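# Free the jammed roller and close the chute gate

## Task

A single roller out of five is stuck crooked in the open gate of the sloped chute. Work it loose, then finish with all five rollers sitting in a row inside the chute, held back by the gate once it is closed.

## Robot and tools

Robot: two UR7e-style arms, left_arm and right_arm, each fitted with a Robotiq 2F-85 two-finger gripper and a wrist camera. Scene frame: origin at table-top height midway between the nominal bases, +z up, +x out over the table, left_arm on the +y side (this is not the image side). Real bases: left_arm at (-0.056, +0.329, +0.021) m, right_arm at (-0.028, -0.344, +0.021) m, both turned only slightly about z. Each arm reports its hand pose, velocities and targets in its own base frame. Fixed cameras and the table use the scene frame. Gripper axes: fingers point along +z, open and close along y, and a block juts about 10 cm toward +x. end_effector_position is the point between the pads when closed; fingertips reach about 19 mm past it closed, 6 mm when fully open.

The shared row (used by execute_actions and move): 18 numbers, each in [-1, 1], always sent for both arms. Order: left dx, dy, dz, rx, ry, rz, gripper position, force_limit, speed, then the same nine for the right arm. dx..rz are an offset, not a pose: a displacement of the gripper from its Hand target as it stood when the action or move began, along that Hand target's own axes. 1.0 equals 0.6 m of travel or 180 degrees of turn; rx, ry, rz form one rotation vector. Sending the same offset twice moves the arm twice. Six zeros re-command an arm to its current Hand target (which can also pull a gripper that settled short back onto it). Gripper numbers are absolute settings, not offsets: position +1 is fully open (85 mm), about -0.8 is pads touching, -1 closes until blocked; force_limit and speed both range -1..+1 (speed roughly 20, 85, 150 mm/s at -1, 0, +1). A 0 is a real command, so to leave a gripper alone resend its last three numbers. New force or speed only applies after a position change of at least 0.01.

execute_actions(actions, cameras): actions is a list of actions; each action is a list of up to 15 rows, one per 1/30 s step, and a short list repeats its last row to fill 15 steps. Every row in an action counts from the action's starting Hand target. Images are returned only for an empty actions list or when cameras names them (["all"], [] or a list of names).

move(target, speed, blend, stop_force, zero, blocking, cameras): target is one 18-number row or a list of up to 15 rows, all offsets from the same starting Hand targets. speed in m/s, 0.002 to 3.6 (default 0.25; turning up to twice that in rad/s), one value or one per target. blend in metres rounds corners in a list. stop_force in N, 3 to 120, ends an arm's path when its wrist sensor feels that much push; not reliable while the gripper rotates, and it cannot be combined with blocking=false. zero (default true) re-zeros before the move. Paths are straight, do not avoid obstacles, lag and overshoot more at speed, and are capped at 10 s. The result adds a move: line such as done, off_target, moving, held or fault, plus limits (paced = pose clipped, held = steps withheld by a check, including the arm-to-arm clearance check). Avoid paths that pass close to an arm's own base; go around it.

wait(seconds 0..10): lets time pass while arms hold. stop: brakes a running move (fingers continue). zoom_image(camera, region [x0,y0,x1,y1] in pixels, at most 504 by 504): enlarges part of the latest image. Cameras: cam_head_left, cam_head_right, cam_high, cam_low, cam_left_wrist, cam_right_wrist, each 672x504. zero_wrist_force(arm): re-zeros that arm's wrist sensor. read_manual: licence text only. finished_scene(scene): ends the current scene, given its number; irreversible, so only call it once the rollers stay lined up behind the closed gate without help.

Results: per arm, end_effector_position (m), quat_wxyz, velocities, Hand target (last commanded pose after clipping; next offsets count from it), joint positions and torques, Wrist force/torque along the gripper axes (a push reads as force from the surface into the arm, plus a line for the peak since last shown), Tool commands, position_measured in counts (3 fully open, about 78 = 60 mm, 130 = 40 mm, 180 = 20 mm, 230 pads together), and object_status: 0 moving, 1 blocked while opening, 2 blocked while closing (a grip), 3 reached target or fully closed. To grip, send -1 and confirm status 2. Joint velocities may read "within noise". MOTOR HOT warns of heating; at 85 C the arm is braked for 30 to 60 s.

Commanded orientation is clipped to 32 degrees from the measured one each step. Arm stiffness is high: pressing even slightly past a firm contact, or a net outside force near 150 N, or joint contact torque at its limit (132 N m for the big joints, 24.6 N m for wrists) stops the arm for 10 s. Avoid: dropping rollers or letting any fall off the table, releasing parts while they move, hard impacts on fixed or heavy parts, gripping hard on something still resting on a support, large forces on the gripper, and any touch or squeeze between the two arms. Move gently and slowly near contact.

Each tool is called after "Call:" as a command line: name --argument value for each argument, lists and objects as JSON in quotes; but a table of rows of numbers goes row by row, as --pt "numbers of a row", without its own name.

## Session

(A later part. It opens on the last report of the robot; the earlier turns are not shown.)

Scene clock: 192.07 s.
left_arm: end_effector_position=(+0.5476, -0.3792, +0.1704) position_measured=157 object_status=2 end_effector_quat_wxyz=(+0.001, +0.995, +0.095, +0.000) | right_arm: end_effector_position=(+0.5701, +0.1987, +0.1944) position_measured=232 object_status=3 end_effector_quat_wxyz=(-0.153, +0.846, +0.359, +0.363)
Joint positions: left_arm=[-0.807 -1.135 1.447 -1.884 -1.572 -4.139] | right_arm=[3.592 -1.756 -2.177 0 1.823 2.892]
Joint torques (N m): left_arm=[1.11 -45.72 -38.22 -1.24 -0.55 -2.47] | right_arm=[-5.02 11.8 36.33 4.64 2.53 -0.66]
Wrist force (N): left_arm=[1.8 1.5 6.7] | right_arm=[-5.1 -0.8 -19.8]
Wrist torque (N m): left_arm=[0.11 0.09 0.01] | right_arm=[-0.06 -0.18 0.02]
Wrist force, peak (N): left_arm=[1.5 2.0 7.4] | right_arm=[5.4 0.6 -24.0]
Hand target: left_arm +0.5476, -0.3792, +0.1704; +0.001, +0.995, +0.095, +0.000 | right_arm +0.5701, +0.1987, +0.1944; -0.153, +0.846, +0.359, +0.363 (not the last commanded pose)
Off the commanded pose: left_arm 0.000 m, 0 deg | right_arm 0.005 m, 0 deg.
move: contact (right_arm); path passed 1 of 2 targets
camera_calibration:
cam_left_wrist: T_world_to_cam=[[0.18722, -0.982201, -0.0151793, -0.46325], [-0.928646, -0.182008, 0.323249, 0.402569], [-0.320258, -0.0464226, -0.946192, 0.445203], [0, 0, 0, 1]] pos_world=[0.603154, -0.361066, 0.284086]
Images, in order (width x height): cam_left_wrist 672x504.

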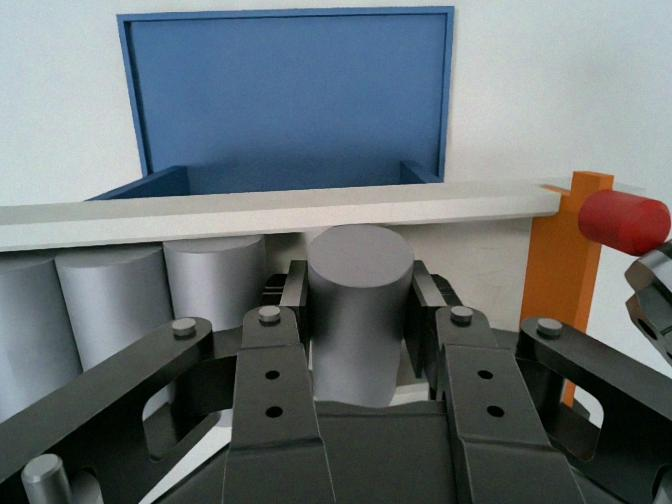

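Call:
move --pt "0 0 0 0 0 0 -1 -0.8 -1 0 0 -0.17 0 0 0 -1 1 0" --pt "0 0.0367 0.009 0 0 0 -1 -0.8 -1 0 0 -0.25 0 0 0 -1 1 0" --pt "0 0.0367 0.009 0 0 0 -0.1 -0.8 -1 0 0 -0.25 0 0 0 -1 1 0" --pt "0 0.0367 -0.15 0 0 0 -0.1 -0.8 -1 0 0 -0.25 0 0 0 -1 1 0" --speed '[0.1,0.04,0.05,0.06]' --cameras '["cam_left_wrist","cam_right_wrist"]'

Scene clock: 201.20 s.
left_arm: end_effector_position=(+0.5518, -0.4007, +0.2605) position_measured=142 object_status=3 end_effector_quat_wxyz=(+0.001, +0.995, +0.095, +0.000) | right_arm: end_effector_position=(+0.4945, +0.1206, +0.2977) position_measured=232 object_status=3 end_effector_quat_wxyz=(-0.153, +0.846, +0.359, +0.363)
Joint positions: left_arm=[-0.824 -1.139 1.218 -1.651 -1.572 -4.157] | right_arm=[3.479 -1.37 -2.228 -0.36 1.901 2.807]
Joint torques (N m): left_arm=[7.22 -34.07 -15.04 -4.7 -1.46 2.3] | right_arm=[9.11 4.64 15.54 2.81 -1.51 1.54]
Wrist force (N): left_arm=[1.8 0.9 3.6] | right_arm=[0.1 0.0 0.3]
Wrist torque (N m): left_arm=[0.14 0.06 0.10] | right_arm=[-0.01 -0.06 0.13]
Wrist force, peak (N): left_arm=[-10.9 0.1 -14.9] | right_arm=[-5.0 -1.2 -20.2]
Hand target: left_arm +0.5518, -0.4007, +0.2604; +0.001, +0.995, +0.095, +0.000 | right_arm +0.4945, +0.1206, +0.2977; -0.153, +0.846, +0.359, +0.363
Off the commanded pose: left_arm 0.000 m, 0 deg | right_arm 0.000 m, 0 deg.
move: done
camera_calibration:
cam_left_wrist: T_world_to_cam=[[0.187274, -0.982194, -0.0149698, -0.483895], [-0.928667, -0.181994, 0.323196, 0.373469], [-0.320165, -0.0466243, -0.946214, 0.530677], [0, 0, 0, 1]] pos_world=[0.607354, -0.382566, 0.374186]
cam_right_wrist: T_world_to_cam=[[0.730406, -0.683006, 0.00306397, -0.272448], [-0.611981, -0.656431, -0.44111, 0.528174], [0.303292, 0.320314, -0.897448, 0.211227], [0, 0, 0, 1]] pos_world=[0.458167, 0.0929674, 0.423383]
Images, in order (width x height): cam_left_wrist 672x504, cam_right_wrist 672x504.

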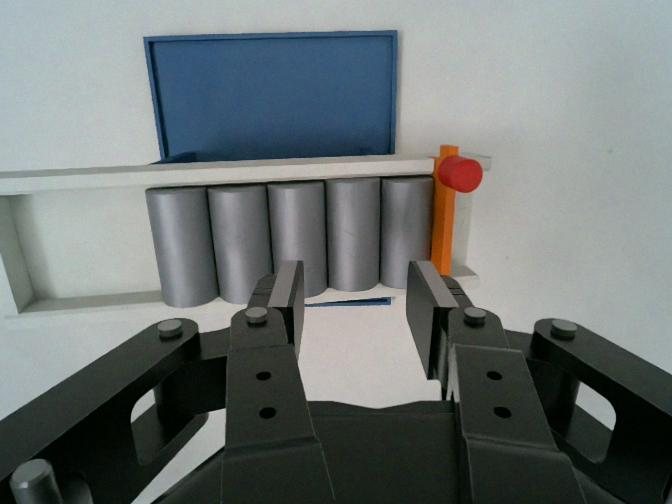

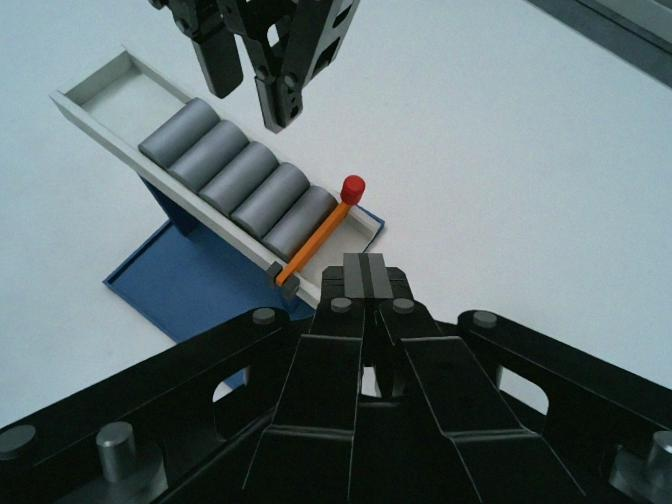

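Call:
finished_scene --scene 2

The scene is finished: the task was done.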